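# Place two balls into matching cups of covered wooden puzzle

## Task

Put the large ball in the green cup and the small ball in the orange cup of the wooden puzzle with a cover, and finish with the puzzle lying flat on the table.

## Robot and tools

Robot: two arms, left_arm carrying a left hand and right_arm carrying a right hand. Calibrated bases in the scene frame: left_arm at (-0.050, +0.248, 0) m, right_arm at (+0.005, -0.246, 0) m, both turned almost nothing about z. Scene frame: origin at table-top height halfway between the nominal bases, +x out over the table, +z up, left_arm on the +y side (image left/right does not follow arm names). Fixed cameras and the table use the scene frame; every hand pose, Hand target, velocity and wrist-camera pose is given in that arm's own base frame.

Hand point: a point 0.05 m in front of the palm and 0.15 m from the wrist face. Its +z runs along straight fingers, +y out of the palm, +x across the palm away from the thumb on the right hand (toward the thumb on the left hand). Straight fingertips reach 0.06-0.07 m past it along +z and sit 0.06 m behind it along -y. A wrist bracket on the little-finger side can strike things.

execute_actions(actions, cameras): actions is a list of actions; each action is a table of up to 15 rows, one row per 1/30 s step; if shorter, its final row repeats to fill 15 steps. Every row has 28 numbers in [-1, 1], both arms always included: left dx, dy, dz, rx, ry, rz, left little, ring, middle, index, thumb_bend, thumb_turn, force_limit, speed, then the same 14 for the right arm. The six pose numbers are an offset, not a pose: counted from that arm's Hand target as it stood when the action began (every row from that same start), along that arm's base axes; 1.0 equals 0.6 m of travel or 180 degrees; rx, ry, rz form one rotation vector turning about the Hand target position. Repeating an offset in a new action moves further. Six zeros re-request the current Hand target. The six finger numbers are absolute targets: -1 straight/open, +1 curled/closed; thumb_turn -1 beside the palm, +1 opposite the fingers. force_limit maps -1..+1 to about 0..10 N at the fingertip (0..15 N for the two thumb motors). speed rises from near zero at -1 to full at +0.48 and above. There is no 'unchanged' value: to keep a hand as it is, resend the eight numbers last executed for it; if none yet this scene, send its hand_measured six plus hand_force_limit and hand_speed. cameras: names, ["all"], or []; default is all only when actions is empty.

move(target, speed, blend, blocking, cameras): target is one 28-number row or up to 15 such rows, same layout and same offset meaning; every row counts from the Hand targets at the move's start, not from the previous row. speed is the path top speed in m/s, 0.002 to 4.3, default 0.25 (rotation capped at twice that in rad/s), one value or one per row. blend, in metres, rounds corners between rows; 0 stops at each. Paths run straight, do not avoid obstacles, and are capped at 10 s total. blocking=false returns after about 0.5 s while motion continues. The result adds a move: line, e.g. done, off_target, moving, held, fault, plus limits=paced (pose clipped) or limits=held (steps withheld). done means at rest within 10 mm and 2 degrees; neither done nor off_target tells you about contact.

wait(seconds 0-10, cameras) lets time pass with commands held. stop(cameras) brakes a running move. zoom_image(camera, region=[x0, y0, x1, y1] in pixels of the newest image, at most 504 by 504) enlarges part of cam_high, cam_low, cam_left_wrist or cam_right_wrist. show_instructions shows reference pages. finished_scene(scene) ends the scene for good; the goal must hold without the robot.

Results: end_effector_position (m) and end_effector_quat_wxyz per arm in its base frame; Hand target (what the next offset counts from); joint positions, velocities (may be left out when all are noise) and torques (include gravity, offsets and noise; numbers 3 and 4 wrap at ±28 N m); hand_measured (positions on the target scale), hand_stopped_by (moving, target, force, stalled, fault), hand_load_n (N at the fingertip, positive pushing the finger open; near 0 after a lost grip), hand_force_limit, hand_speed; MOTOR HOT at 85 °C; fault lines. Joint ranges (rad): waist ±2.880, shoulder 0 to 3.142, elbow 0 to 3.019, wrist pitch -1.693 to 1.571, wrist yaw ±1.571, wrist roll ±2.094.

Behaviour: orientation commands are clipped to 40 degrees from the measured one each step. The hand often rests 1-3 cm (up to 5 cm) short of its command, usually low; that is not contact. Resend the missing distance if needed. Tiny moves may not start. A grasp works for objects about 0.035-0.065 m thick with the thumb turned in, handles down to 0.025 m. Close slowly (speed -0.94 or below) for a gentle grip; to grip harder, raise force_limit and send a more closed target; to loosen, send a more open target than hand_measured.

Avoid: dropping or releasing moving objects, striking or pressing hard on anything, letting items leave the table, any contact between the two arms or hands, overloading fingers, paths near an arm's own base, and long stretched or straining poses that overheat motors (100 °C drops the arm). An arm blocked by something keeps pushing until commanded back past its hand point. Loose items may occasionally be nudged by outside forces.

Each tool is called after "Request:" by a JSON object that holds its "fn" and its "kwargs".

Reference images:

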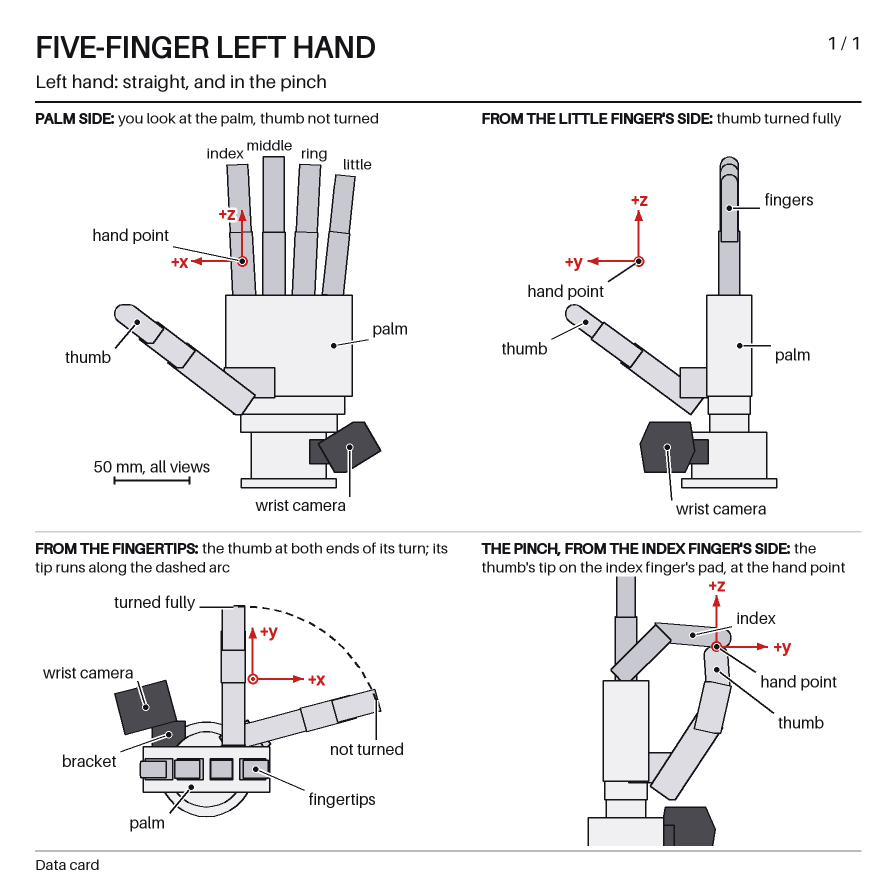

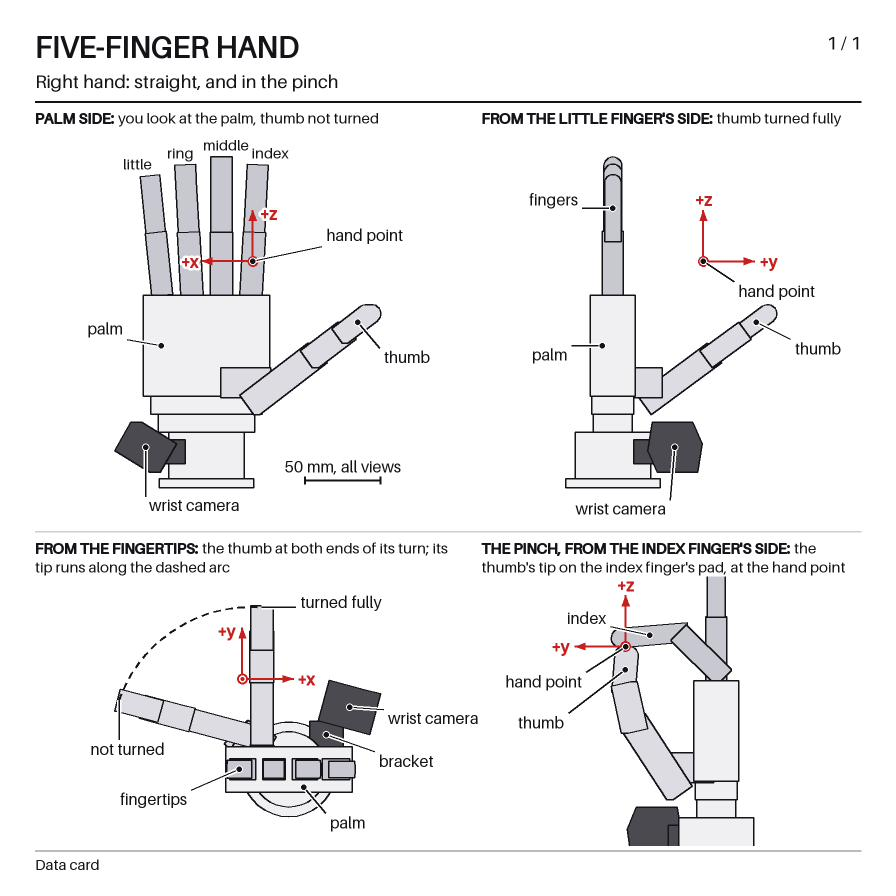

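## Session

Request:
{"fn": "execute_actions", "kwargs": {"actions": []}}

Scene clock: 0.00 s.
left_arm: end_effector_position=(+0.2631, -0.2735, +0.2159) hand_measured=(-1.000, -1.000, -1.000, -1.000, -1.000, -1.000) hand_load_n=(+0.0, +0.0, +0.0, +0.0, +0.0, +0.0) hand_stopped_by=(target, target, target, target, target, target) hand_force_limit=0.00 hand_speed=-0.80 end_effector_quat_wxyz=(+0.054, +0.788, -0.591, +0.167) | right_arm: end_effector_position=(+0.2609, -0.0480, +0.2042) hand_measured=(-1.000, -1.000, -1.000, -1.000, -1.000, -1.000) hand_load_n=(+0.0, +0.0, +0.0, +0.0, +0.0, +0.0) hand_stopped_by=(target, target, target, target, target, target) hand_force_limit=0.00 hand_speed=-0.80 end_effector_quat_wxyz=(-0.166, -0.527, +0.770, -0.320)
Joint positions: left_arm=[-0.561 1.125 1.029 -1.148 0.133 -0.867] | right_arm=[0.158 1.11 1.003 -1.497 0.737 0.542]
Joint velocities: within noise
Joint torques (N m): no reading
Heat: left arm: hottest shoulder 34 °C; right arm: hottest waist 36 °C.
Hand target: left_arm +0.2706, -0.2783, +0.2318; +0.052, +0.784, -0.590, +0.186 | right_arm +0.2693, -0.0468, +0.2149; -0.152, -0.522, +0.773, -0.327

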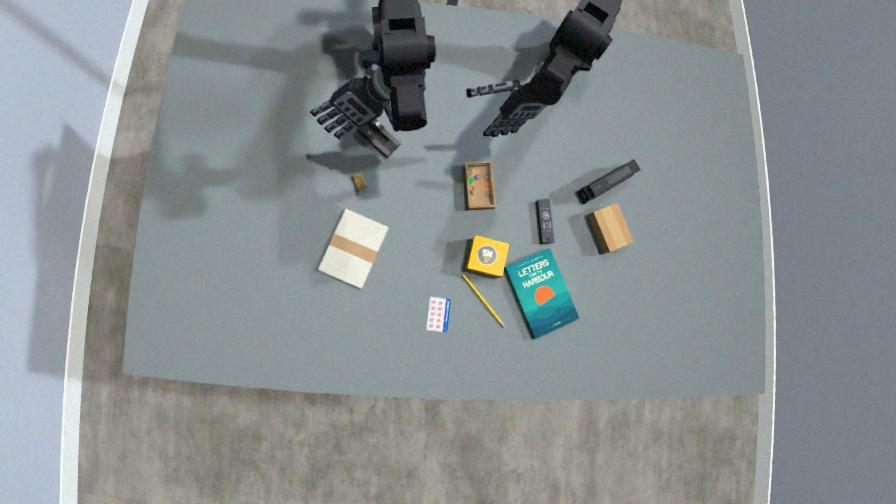

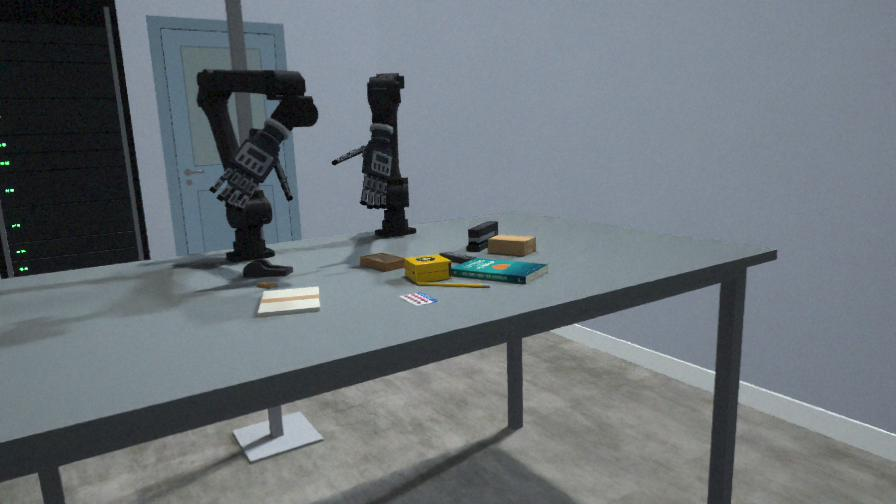

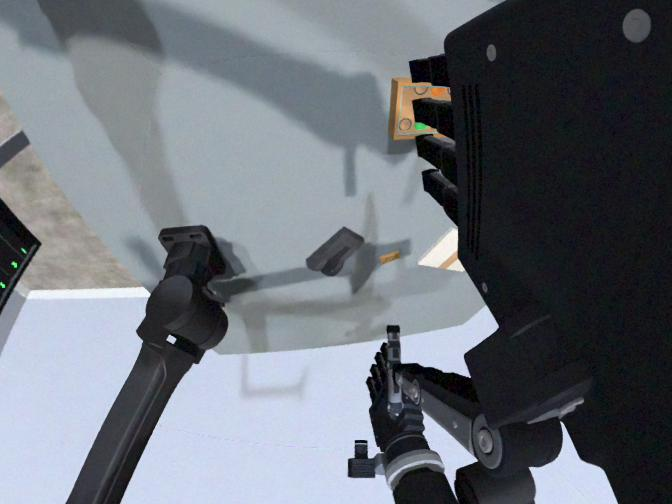

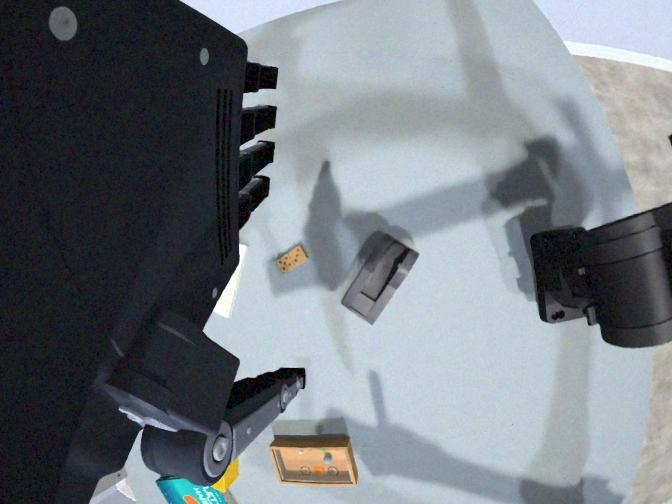

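Request:
{"fn": "zoom_image", "kwargs": {"camera": "cam_high", "region": [440, 140, 520, 230]}}

Request:
{"fn": "zoom_image", "kwargs": {"camera": "cam_right_wrist", "region": [250, 400, 390, 504]}}

Request:
{"fn": "zoom_image", "kwargs": {"camera": "cam_left_wrist", "region": [370, 60, 500, 160]}}

Request:
{"fn": "zoom_image", "kwargs": {"camera": "cam_low", "region": [340, 230, 480, 300]}}

Scaled by 5.600 from the camera's 896x504 image, which has a finer 1280x720 frame.

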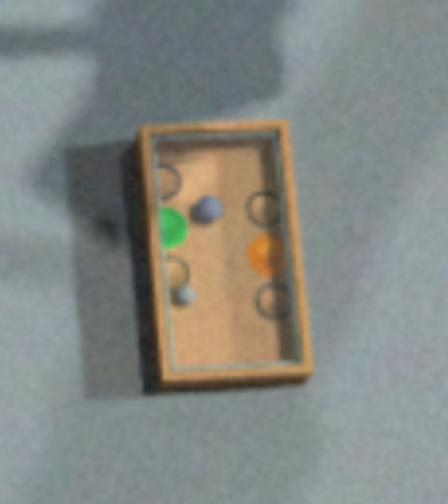

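Scaled by 3.600 from the camera's 672x504 image, which has a finer 960x720 frame.

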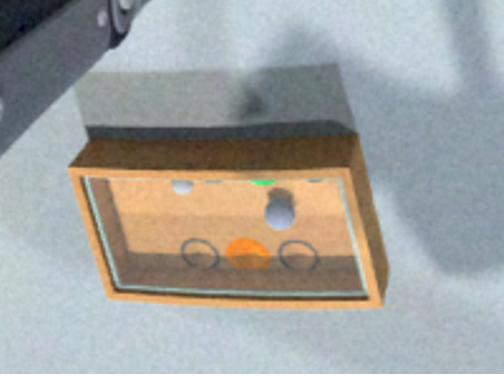

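Scaled by 3.877 from the camera's 672x504 image, which has a finer 960x720 frame.

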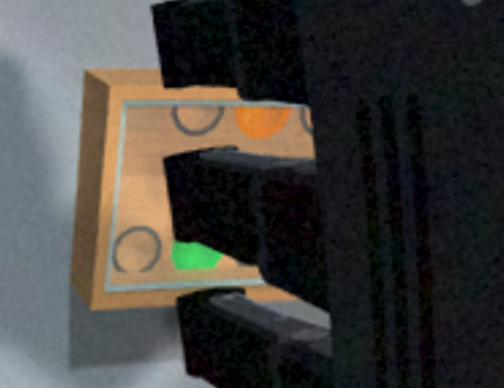

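Scaled by 3.600 from the camera's 896x504 image, which has a finer 1280x720 frame.

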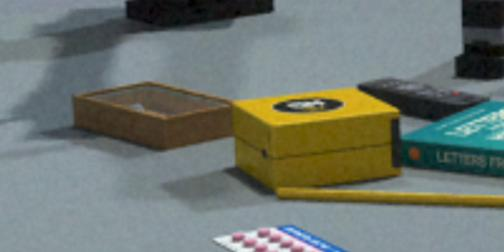

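Request:
{"fn": "move", "kwargs": {"target": [0.0, 0.42, 0.05, 0,0,0, -1,-1,-1,-1,-1,-1, 0,-0.8, 0,0,0,0,0,0, -1,-1,-1,-1,-1,-1, 0,-0.8], "cameras": ["all"]}}

Scene clock: 76.10 s.
left_arm: end_effector_position=(+0.2571, -0.0347, +0.2418) hand_measured=(-1.000, -1.000, -1.000, -1.000, -1.000, -1.000) hand_load_n=(+0.0, +0.0, +0.0, +0.0, +0.0, +0.0) hand_stopped_by=(target, target, target, target, target, target) hand_force_limit=0.00 hand_speed=-0.80 end_effector_quat_wxyz=(+0.069, +0.787, -0.588, +0.172) | right_arm: end_effector_position=(+0.2609, -0.0480, +0.2042) hand_measured=(-1.000, -1.000, -1.000, -1.000, -1.000, -1.000) hand_load_n=(+0.0, +0.0, +0.0, +0.0, +0.0, +0.0) hand_stopped_by=(target, target, target, target, target, target) hand_force_limit=0.00 hand_speed=-0.80 end_effector_quat_wxyz=(-0.166, -0.527, +0.770, -0.320)
Joint positions: left_arm=[0.261 1.04 1.039 -1.459 0.357 -0.047] | right_arm=[0.158 1.11 1.003 -1.497 0.737 0.542]
Joint torques (N m): left_arm=[-0.21 -5.07 13.81 -0.28 0.36 0] | right_arm=[-0.62 -5.01 10.02 0.44 0.69 -0.13]
Heat: left arm: hottest elbow 39 °C; right arm: hottest waist 35 °C.
Hand target: left_arm +0.2705, -0.0263, +0.2617; +0.052, +0.784, -0.590, +0.186 | right_arm +0.2693, -0.0468, +0.2149; -0.152, -0.522, +0.773, -0.327
Off the commanded pose: left_arm 0.026 m, 2 deg | right_arm 0.014 m, 2 deg.
move: off_target (left_arm, right_arm)
camera_calibration:
cam_left_wrist: T_world_to_cam=[[0.98868, 0.037477, 0.145281, -0.281621], [-0.0903578, -0.624284, 0.775954, -0.190903], [0.119777, -0.780298, -0.613831, 0.212935], [0, 0, 0, 1]] pos_world=[0.235679, 0.0575299, 0.319752]

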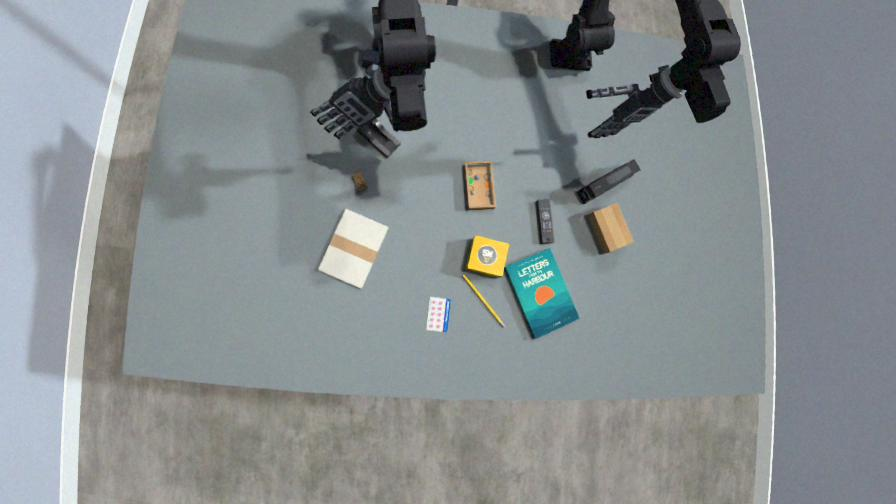

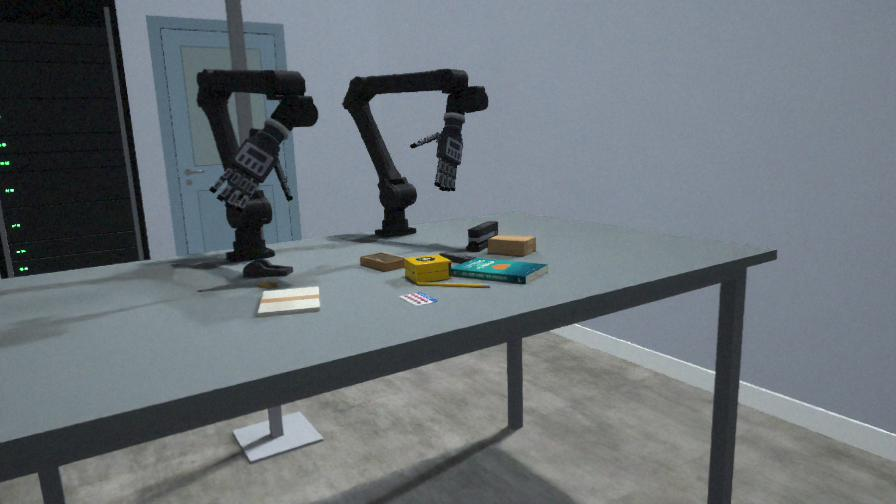

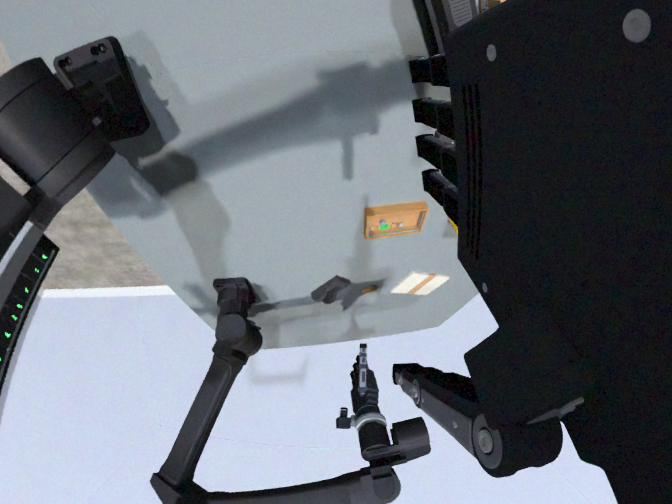

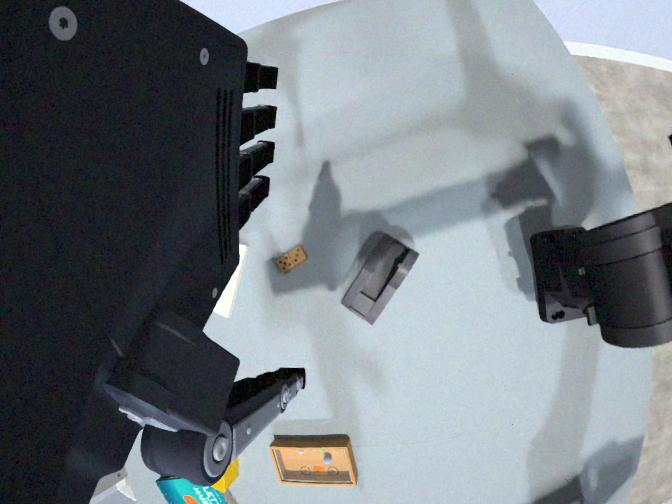

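Request:
{"fn": "move", "kwargs": {"target": [0.0, 0.0, 0.0, 0,0,0, -1,-1,-1,-1,-1,-1, 0,-0.8, 0.10,0.25,0.08,0.298,-0.043,0.675, -1,-1,-1,-1,-1,-1, 0,-0.8], "cameras": ["all"]}}

Scene clock: 125.03 s.
left_arm: end_effector_position=(+0.2571, -0.0347, +0.2419) hand_measured=(-1.000, -1.000, -1.000, -1.000, -1.000, -1.000) hand_load_n=(+0.0, +0.0, +0.0, +0.0, +0.0, +0.0) hand_stopped_by=(target, target, target, target, target, target) hand_force_limit=0.00 hand_speed=-0.80 end_effector_quat_wxyz=(+0.069, +0.787, -0.588, +0.172) | right_arm: end_effector_position=(+0.3129, +0.1028, +0.2461) hand_measured=(-1.000, -1.000, -1.000, -1.000, -1.000, -1.000) hand_load_n=(+0.0, -0.5, +0.0, +0.0, +0.0, +0.0) hand_stopped_by=(target, target, target, target, target, target) hand_force_limit=0.00 hand_speed=-0.80 end_effector_quat_wxyz=(-0.447, +0.894, -0.017, -0.019)
Joint positions: left_arm=[0.261 1.04 1.039 -1.459 0.357 -0.046] | right_arm=[-0.047 1.276 1.198 -1.587 -0.924 -1.627]
Joint torques (N m): left_arm=[-0.21 -5.07 13.79 -0.29 0.36 0] | right_arm=[-0.44 -6.12 12.3 -0.13 -0.64 -0.26]
Heat: left arm: hottest elbow 45 °C; right arm: hottest elbow 36 °C.
Hand target: left_arm +0.2706, -0.0264, +0.2617; +0.053, +0.784, -0.590, +0.186 | right_arm +0.3293, +0.1032, +0.2631; -0.448, +0.894, +0.000, -0.001
Off the commanded pose: left_arm 0.025 m, 2 deg | right_arm 0.023 m, 3 deg.
move: off_target (left_arm, right_arm)
camera_calibration:
cam_left_wrist: T_world_to_cam=[[0.988652, 0.0368474, 0.145637, -0.281694], [-0.0910584, -0.624075, 0.776041, -0.190776], [0.119484, -0.780495, -0.613637, 0.212954], [0, 0, 0, 1]] pos_world=[0.235681, 0.0575306, 0.319751]
cam_right_wrist: T_world_to_cam=[[0.154529, -0.566136, -0.809698, 0.21675], [-0.818221, -0.532669, 0.216283, 0.253308], [-0.553746, 0.62909, -0.545537, 0.357447], [0, 0, 0, 1]] pos_world=[0.371703, 0.0327725, 0.315716]

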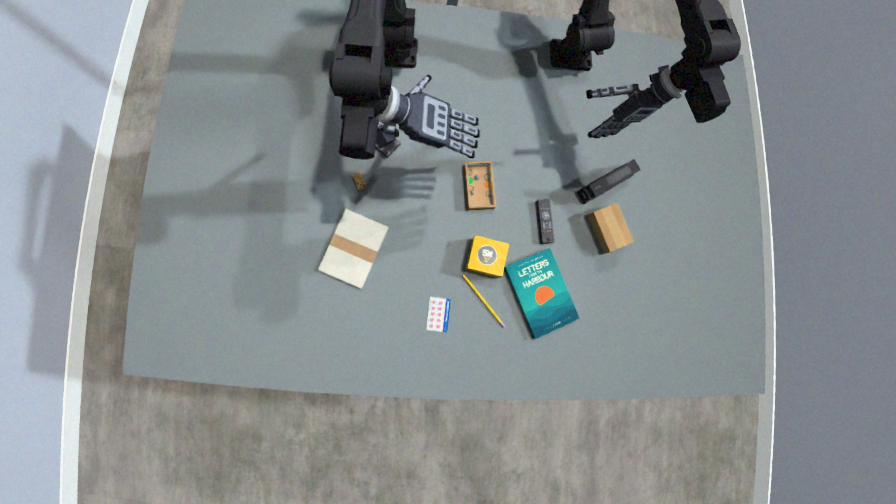

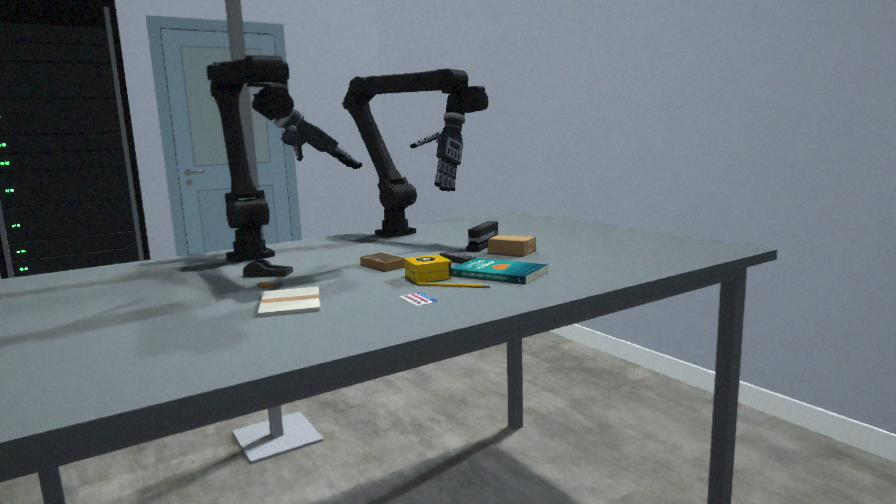

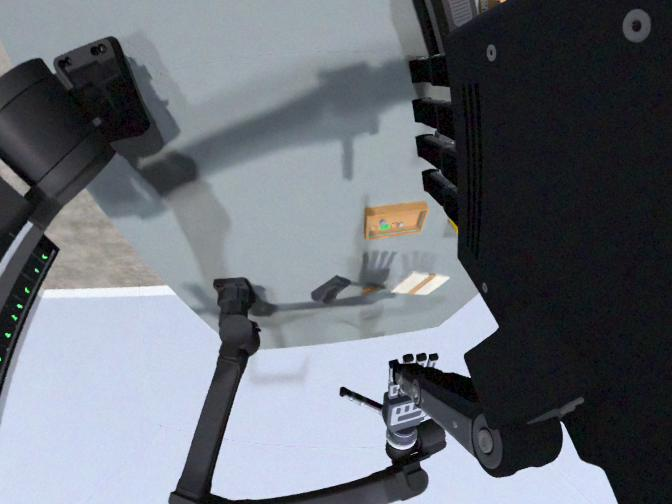

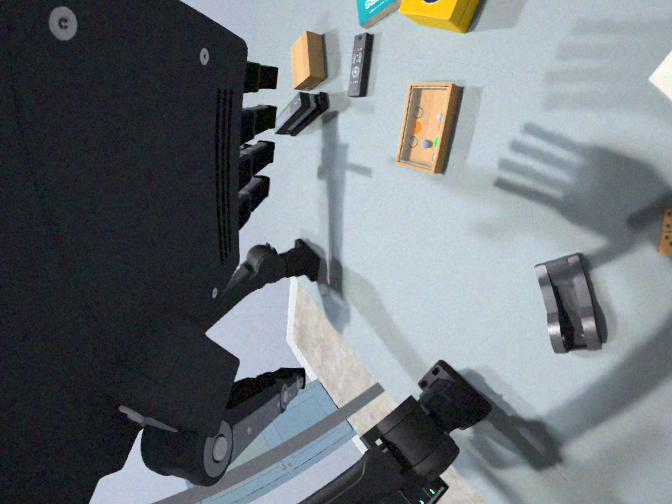

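Request:
{"fn": "move", "kwargs": {"target": [0.0, 0.0, 0.0, 0,0,0, -1,-1,-1,-1,-1,-1, 0,-0.8, 0.0,0.26,-0.16,0,0,0, -1,-1,-1,-1,-1,1, 0,0], "cameras": ["cam_right_wrist","cam_high"]}}

Scene clock: 134.57 s.
left_arm: end_effector_position=(+0.2571, -0.0347, +0.2419) hand_measured=(-1.000, -1.000, -1.000, -1.000, -1.000, -1.000) hand_load_n=(+0.0, +0.0, +0.0, -0.5, +0.0, +0.0) hand_stopped_by=(target, target, target, target, target, target) hand_force_limit=0.00 hand_speed=-0.80 end_effector_quat_wxyz=(+0.069, +0.787, -0.588, +0.172) | right_arm: end_effector_position=(+0.3287, +0.2559, +0.1660) hand_measured=(-1.000, -1.000, -1.000, -1.000, -1.000, +1.000) hand_load_n=(+0.0, +0.0, +0.0, +0.0, +0.0, +0.0) hand_stopped_by=(target, target, target, target, target, target) hand_force_limit=0.00 hand_speed=0.00 end_effector_quat_wxyz=(-0.445, +0.895, +0.000, -0.004)
Joint positions: left_arm=[0.261 1.04 1.039 -1.459 0.357 -0.046] | right_arm=[0.365 1.314 1.006 -0.831 -0.844 -1.01]
Joint torques (N m): left_arm=[-0.21 -5.07 13.79 -0.29 0.36 0] | right_arm=[-0.15 -8.35 8.08 1.83 -0.38 0.03]
Heat: left arm: hottest elbow 46 °C; right arm: hottest waist 35 °C.
Hand target: left_arm +0.2706, -0.0264, +0.2617; +0.053, +0.784, -0.590, +0.186 | right_arm +0.3293, +0.2592, +0.1671; -0.448, +0.894, +0.000, -0.001
Off the commanded pose: left_arm 0.025 m, 2 deg | right_arm 0.004 m, 0 deg.
move: off_target (left_arm)
camera_calibration:
cam_right_wrist: T_world_to_cam=[[0.198397, -0.565979, -0.800192, 0.220101], [-0.817936, -0.545431, 0.18299, 0.373811], [-0.540018, 0.618201, -0.571146, 0.228694], [0, 0, 0, 1]] pos_world=[0.385585, 0.187082, 0.238337]
Images, in order (width x height): cam_high 896x504, cam_right_wrist 672x504.

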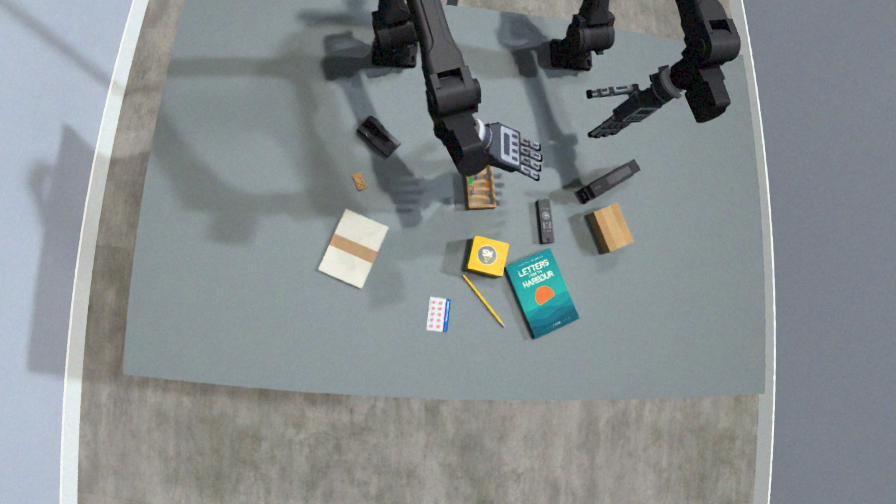

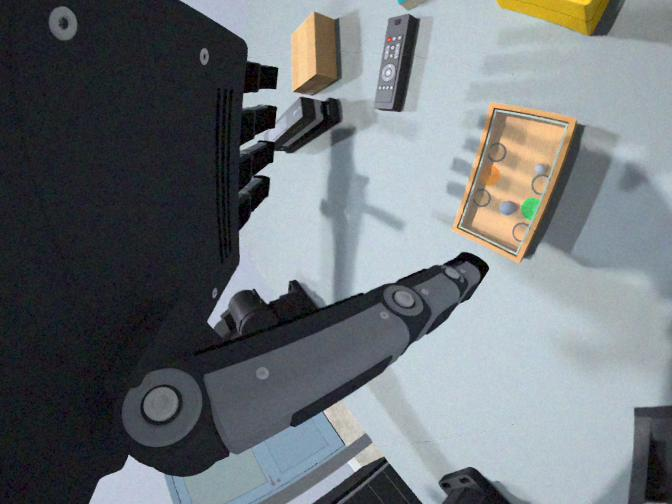

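Request:
{"fn": "zoom_image", "kwargs": {"camera": "cam_right_wrist", "region": [440, 90, 600, 270]}}

Scaled by 2.800 from the camera's 672x504 image, which has a finer 960x720 frame.

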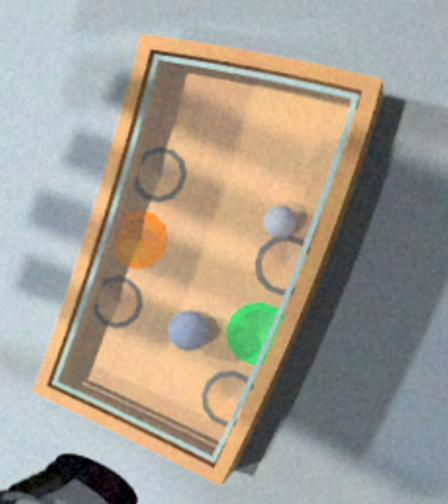

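Request:
{"fn": "move", "kwargs": {"target": [0.0, 0.0, 0.0, 0,0,0, -1,-1,-1,-1,-1,-1, 0,-0.8, 0.033,-0.026,-0.145,0,0,0.036, -0.5,-0.5,-0.5,-0.5,-1,1, 0,0], "cameras": ["cam_right_wrist","cam_high","cam_low"], "speed": 0.12}}

Scene clock: 162.47 s.
left_arm: end_effector_position=(+0.2571, -0.0347, +0.2419) hand_measured=(-1.000, -1.000, -1.000, -1.000, -1.000, -1.000) hand_load_n=(+0.0, +0.0, +0.0, +0.0, +0.0, +0.0) hand_stopped_by=(target, target, target, target, target, target) hand_force_limit=0.00 hand_speed=-0.80 end_effector_quat_wxyz=(+0.069, +0.787, -0.588, +0.172) | right_arm: end_effector_position=(+0.3421, +0.2449, +0.0826) hand_measured=(-0.500, -0.500, -0.500, -0.500, -1.000, +1.000) hand_load_n=(+0.0, +0.0, +0.0, +0.0, +0.0, +0.0) hand_stopped_by=(target, target, target, target, target, target) hand_force_limit=0.00 hand_speed=0.00 end_effector_quat_wxyz=(-0.444, +0.894, +0.046, -0.034)
Joint positions: left_arm=[0.261 1.04 1.039 -1.459 0.357 -0.046] | right_arm=[0.325 1.501 0.968 -0.783 -0.898 -1.224]
Joint torques (N m): left_arm=[-0.21 -5.13 13.81 -0.28 0.36 0] | right_arm=[-1.49 -9 7.51 1.46 -0.59 -0.34]
Heat: left arm: hottest elbow 47 °C; right arm: hottest waist 35 °C.
Hand target: left_arm +0.2706, -0.0264, +0.2617; +0.053, +0.784, -0.590, +0.186 | right_arm +0.3492, +0.2435, +0.0801; -0.447, +0.893, +0.050, -0.026
Off the commanded pose: left_arm 0.025 m, 2 deg | right_arm 0.008 m, 1 deg.
move: off_target (left_arm)
camera_calibration:
cam_right_wrist: T_world_to_cam=[[0.247074, -0.542167, -0.803125, 0.122241], [-0.75168, -0.630277, 0.194235, 0.391354], [-0.611499, 0.555703, -0.563261, 0.234296], [0, 0, 0, 1]] pos_world=[0.407242, 0.182738, 0.154129]
Images, in order (width x height): cam_high 896x504, cam_low 896x504, cam_right_wrist 672x504.

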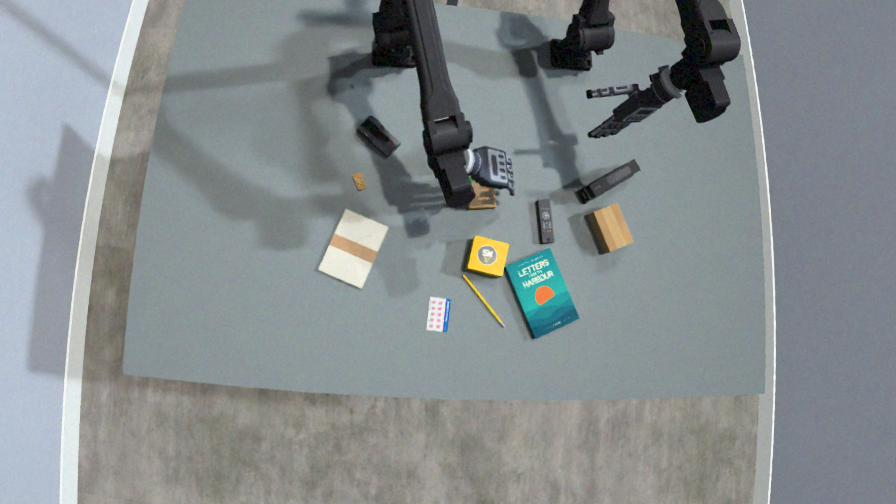

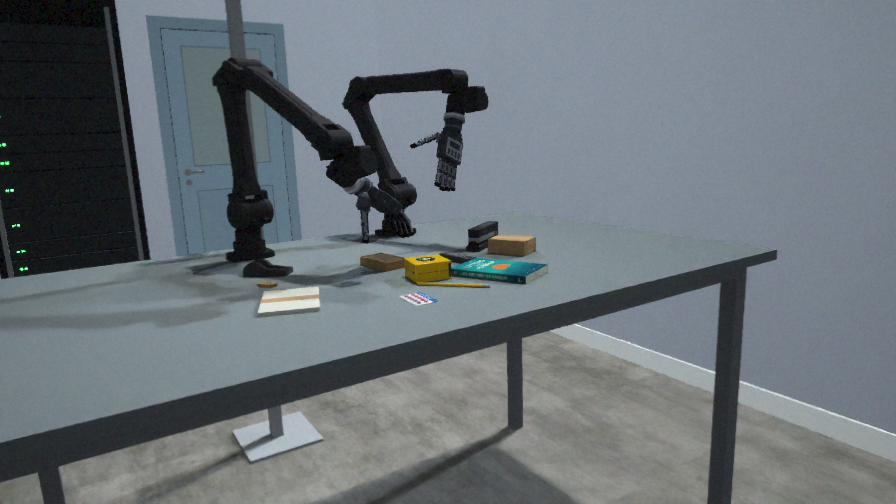

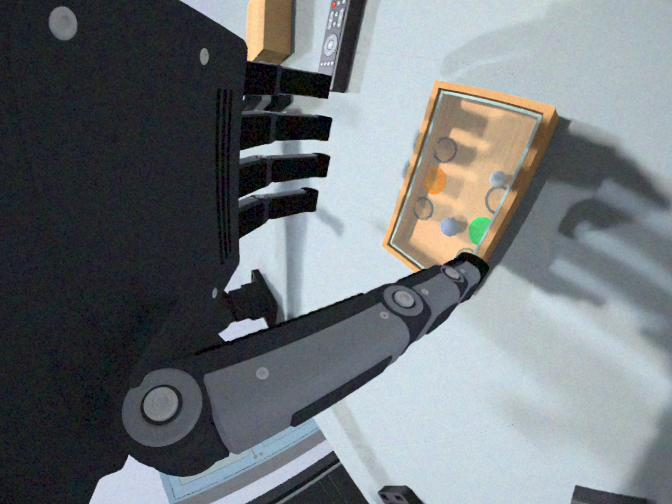

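Request:
{"fn": "zoom_image", "kwargs": {"camera": "cam_right_wrist", "region": [370, 60, 580, 290]}}

Scaled by 2.191 from the camera's 672x504 image, which has a finer 960x720 frame.

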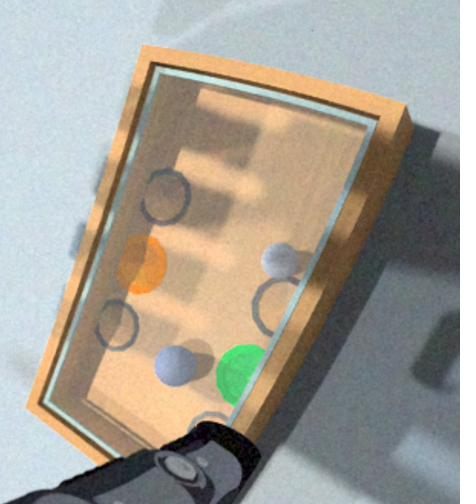

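Request:
{"fn": "move", "kwargs": {"target": [0.0, 0.0, 0.0, 0,0,0, -1,-1,-1,-1,-1,-1, 0,-0.8, 0.008,-0.009,-0.07,0,0,0, -0.5,-0.5,-0.5,-0.5,-1,1, 0,0], "cameras": ["cam_right_wrist","cam_high","cam_low"], "speed": 0.06}}

Scene clock: 181.73 s.
left_arm: end_effector_position=(+0.2571, -0.0347, +0.2419) hand_measured=(-1.000, -1.000, -1.000, -1.000, -1.000, -1.000) hand_load_n=(+0.0, +0.0, +0.0, +0.0, +0.0, +0.0) hand_stopped_by=(target, target, target, target, target, target) hand_force_limit=0.00 hand_speed=-0.80 end_effector_quat_wxyz=(+0.069, +0.787, -0.588, +0.172) | right_arm: end_effector_position=(+0.3491, +0.2407, +0.0431) hand_measured=(-0.500, -0.500, -0.500, -0.500, -1.000, +1.000) hand_load_n=(+0.0, +0.0, +0.0, +0.0, +0.0, +0.0) hand_stopped_by=(target, target, target, target, target, target) hand_force_limit=0.00 hand_speed=0.00 end_effector_quat_wxyz=(-0.445, +0.894, +0.048, -0.031)
Joint positions: left_arm=[0.261 1.04 1.039 -1.459 0.357 -0.046] | right_arm=[0.31 1.577 0.933 -0.686 -0.902 -1.249]
Joint velocities: left_arm=[within noise] | right_arm=[-0.015 0.005 0.002 0.007 -0.007 -0.168]
Joint torques (N m): left_arm=[-0.21 -5.07 13.79 -0.29 0.36 0.01] | right_arm=[-1.55 -9.41 6.72 1.43 -0.59 -0.29]
Heat: left arm: hottest elbow 48 °C; right arm: hottest waist 34 °C.
Hand target: left_arm +0.2706, -0.0264, +0.2617; +0.053, +0.784, -0.590, +0.186 | right_arm +0.3540, +0.2382, +0.0380; -0.447, +0.893, +0.050, -0.026
Off the commanded pose: left_arm 0.025 m, 2 deg | right_arm 0.007 m, 1 deg.
move: off_target (left_arm)
camera_calibration:
cam_right_wrist: T_world_to_cam=[[0.252696, -0.540369, -0.802587, 0.0840115], [-0.752073, -0.631569, 0.188434, 0.402296], [-0.608713, 0.555987, -0.565992, 0.217697], [0, 0, 0, 1]] pos_world=[0.413841, 0.178438, 0.114835]
Images, in order (width x height): cam_high 896x504, cam_low 896x504, cam_right_wrist 672x504.

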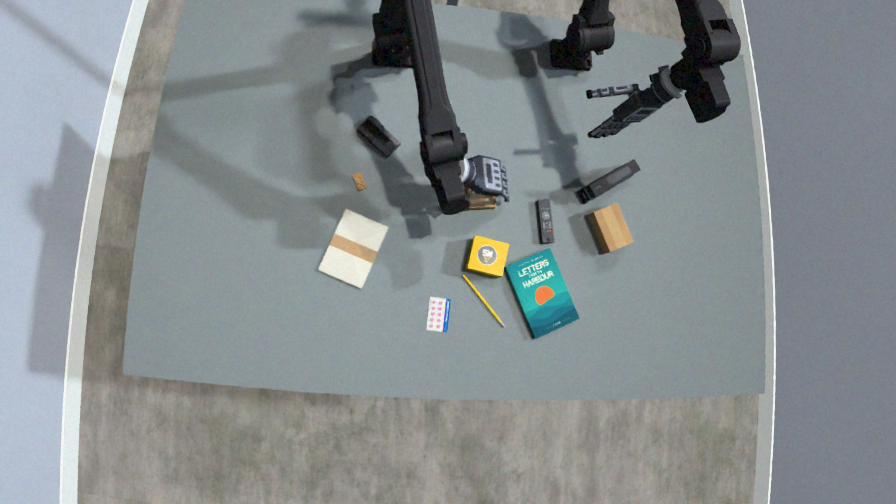

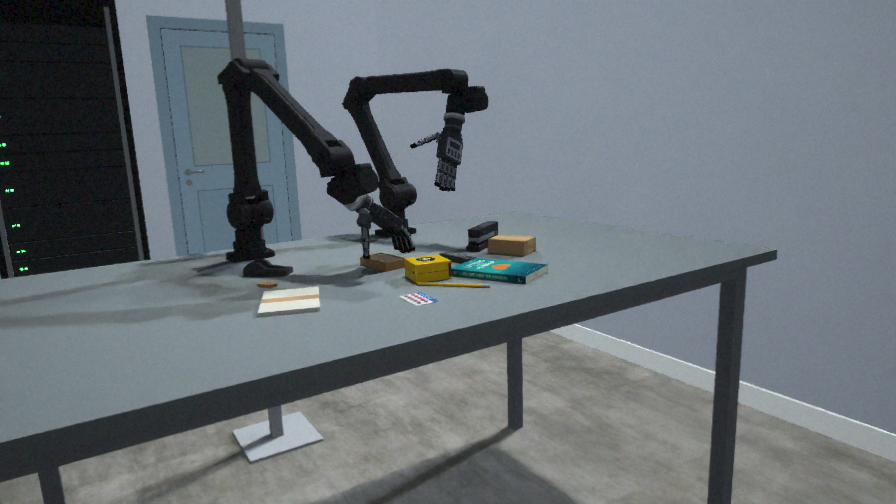

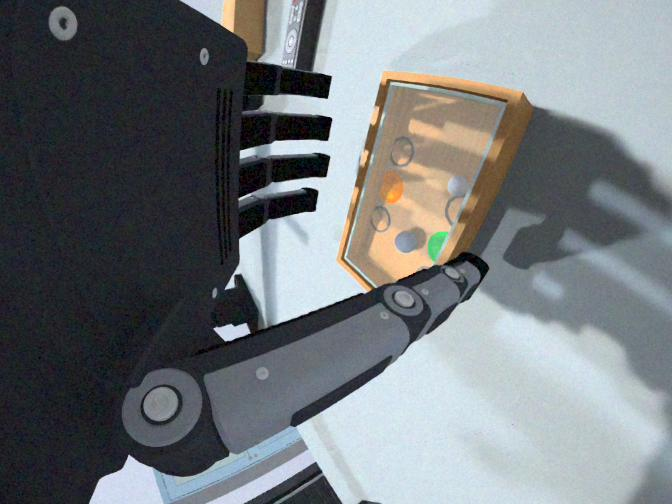

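Request:
{"fn": "zoom_image", "kwargs": {"camera": "cam_right_wrist", "region": [310, 50, 560, 300]}}

Request:
{"fn": "zoom_image", "kwargs": {"camera": "cam_low", "region": [320, 180, 460, 300]}}

Scaled by 2.016 from the camera's 672x504 image, which has a finer 960x720 frame.

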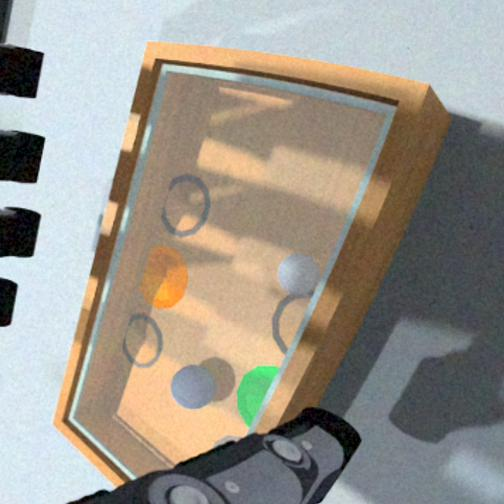

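Scaled by 3.600 from the camera's 896x504 image, which has a finer 1280x720 frame.

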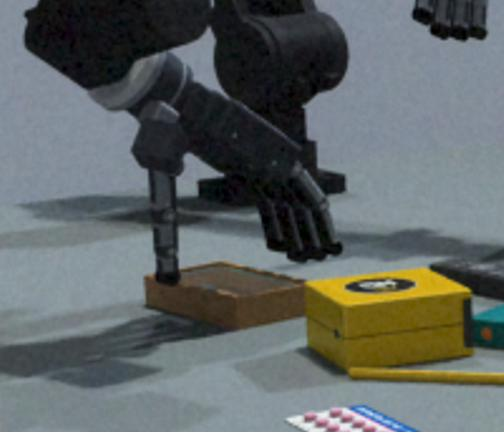

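Request:
{"fn": "move", "kwargs": {"target": [0.0, 0.0, 0.0, 0,0,0, -1,-1,-1,-1,-1,-1, 0,-0.8, 0,0,-0.027,0,0,0, -0.5,-0.5,-0.5,-0.5,-1,1, 0,0], "cameras": ["cam_right_wrist","cam_low"], "speed": 0.04}}

Request:
{"fn": "zoom_image", "kwargs": {"camera": "cam_low", "region": [320, 180, 460, 300]}}

Scene clock: 209.53 s.
left_arm: end_effector_position=(+0.2571, -0.0347, +0.2419) hand_measured=(-1.000, -1.000, -1.000, -1.000, -1.000, -1.000) hand_load_n=(+0.5, +0.0, +0.0, +0.0, +0.0, -0.5) hand_stopped_by=(target, target, target, target, target, target) hand_force_limit=0.00 hand_speed=-0.80 end_effector_quat_wxyz=(+0.069, +0.787, -0.588, +0.172) | right_arm: end_effector_position=(+0.3493, +0.2408, +0.0270) hand_measured=(-0.500, -0.500, -0.500, -0.500, -1.000, +1.000) hand_load_n=(+0.0, +0.0, +0.0, +0.0, +0.0, +0.0) hand_stopped_by=(target, target, target, target, target, target) hand_force_limit=0.00 hand_speed=0.00 end_effector_quat_wxyz=(-0.445, +0.894, +0.048, -0.031)
Joint positions: left_arm=[0.261 1.04 1.039 -1.459 0.357 -0.046] | right_arm=[0.31 1.606 0.916 -0.639 -0.902 -1.25]
Joint torques (N m): left_arm=[-0.15 -5.07 13.79 -0.29 0.36 0.01] | right_arm=[-1.49 -9.64 6.49 1.42 -0.58 -0.27]
Heat: left arm: hottest elbow 48 °C; right arm: hottest waist 34 °C.
Hand target: left_arm +0.2706, -0.0264, +0.2617; +0.053, +0.784, -0.590, +0.186 | right_arm +0.3538, +0.2382, +0.0218; -0.447, +0.893, +0.050, -0.026
Off the commanded pose: left_arm 0.025 m, 2 deg | right_arm 0.008 m, 1 deg.
move: off_target (left_arm)
camera_calibration:
cam_right_wrist: T_world_to_cam=[[0.253316, -0.539879, -0.802721, 0.0708435], [-0.751777, -0.632086, 0.187877, 0.405549], [-0.60882, 0.555875, -0.565986, 0.20877], [0, 0, 0, 1]] pos_world=[0.41404, 0.178539, 0.0988353]
Images, in order (width x height): cam_low 896x504, cam_right_wrist 672x504.

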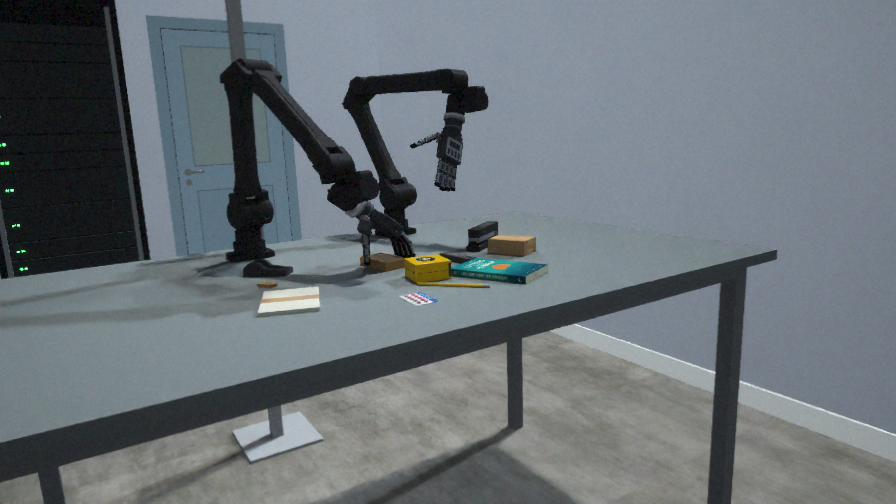

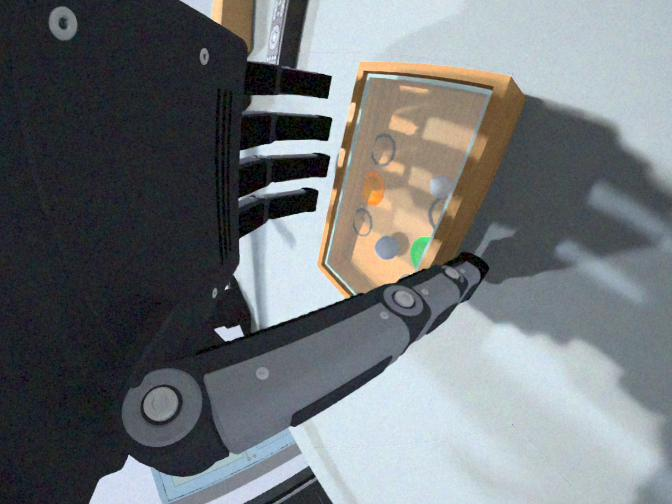

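Scaled by 3.600 from the camera's 896x504 image, which has a finer 1280x720 frame.

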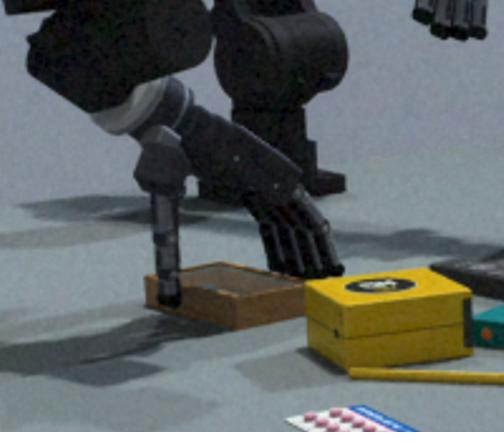

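Request:
{"fn": "execute_actions", "kwargs": {"actions": [[[0,0,0,0,0,0,-1,-1,-1,-1,-1,-1,0,-0.8,0,0,0,0,0,0,0.2,0.2,0.2,0.2,-1,1,-0.6,-0.94]],[[0,0,0,0,0,0,-1,-1,-1,-1,-1,-1,0,-0.8,0,0,0,0,0,0,0.2,0.2,0.2,0.2,-1,1,-0.6,-0.94]],[[0,0,0,0,0,0,-1,-1,-1,-1,-1,-1,0,-0.8,0,0,0,0,0,0,0.2,0.2,0.2,0.2,-1,1,-0.6,-0.94]]], "cameras": ["cam_right_wrist"]}}

Scene clock: 223.10 s.
left_arm: end_effector_position=(+0.2571, -0.0347, +0.2419) hand_measured=(-1.000, -1.000, -1.000, -1.000, -1.000, -1.000) hand_load_n=(+0.0, +0.0, +0.0, +0.0, +0.0, +0.0) hand_stopped_by=(target, target, target, target, target, target) hand_force_limit=0.00 hand_speed=-0.80 end_effector_quat_wxyz=(+0.069, +0.787, -0.588, +0.172) | right_arm: end_effector_position=(+0.3494, +0.2409, +0.0271) hand_measured=(-0.094, -0.128, -0.146, -0.134, -1.000, +1.000) hand_load_n=(+2.5, +1.5, +2.0, +4.0, +1.5, +2.5) hand_stopped_by=(force, force, force, force, target, target) hand_force_limit=-0.60 hand_speed=-0.94 end_effector_quat_wxyz=(-0.445, +0.894, +0.048, -0.031)
Joint positions: left_arm=[0.261 1.04 1.039 -1.459 0.357 -0.046] | right_arm=[0.31 1.606 0.916 -0.639 -0.902 -1.25]
Joint torques (N m): left_arm=[-0.21 -5.07 13.79 -0.28 0.36 0] | right_arm=[-1.55 -9.52 6.48 1.48 -0.57 -0.27]
Heat: left arm: hottest elbow 49 °C; right arm: hottest waist 34 °C.
Hand target: left_arm +0.2706, -0.0264, +0.2617; +0.053, +0.784, -0.590, +0.186 | right_arm +0.3539, +0.2382, +0.0218; -0.447, +0.893, +0.050, -0.026
Off the commanded pose: left_arm 0.025 m, 2 deg | right_arm 0.007 m, 1 deg.
camera_calibration:
cam_right_wrist: T_world_to_cam=[[0.25365, -0.539794, -0.802673, 0.0706855], [-0.751898, -0.632068, 0.187458, 0.405637], [-0.608532, 0.55598, -0.566194, 0.208653], [0, 0, 0, 1]] pos_world=[0.41404, 0.178538, 0.0988357]
Images, in order (width x height): cam_right_wrist 672x504.

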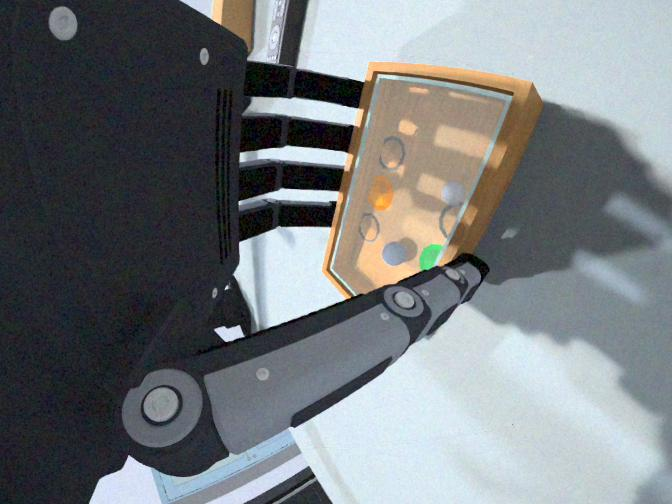

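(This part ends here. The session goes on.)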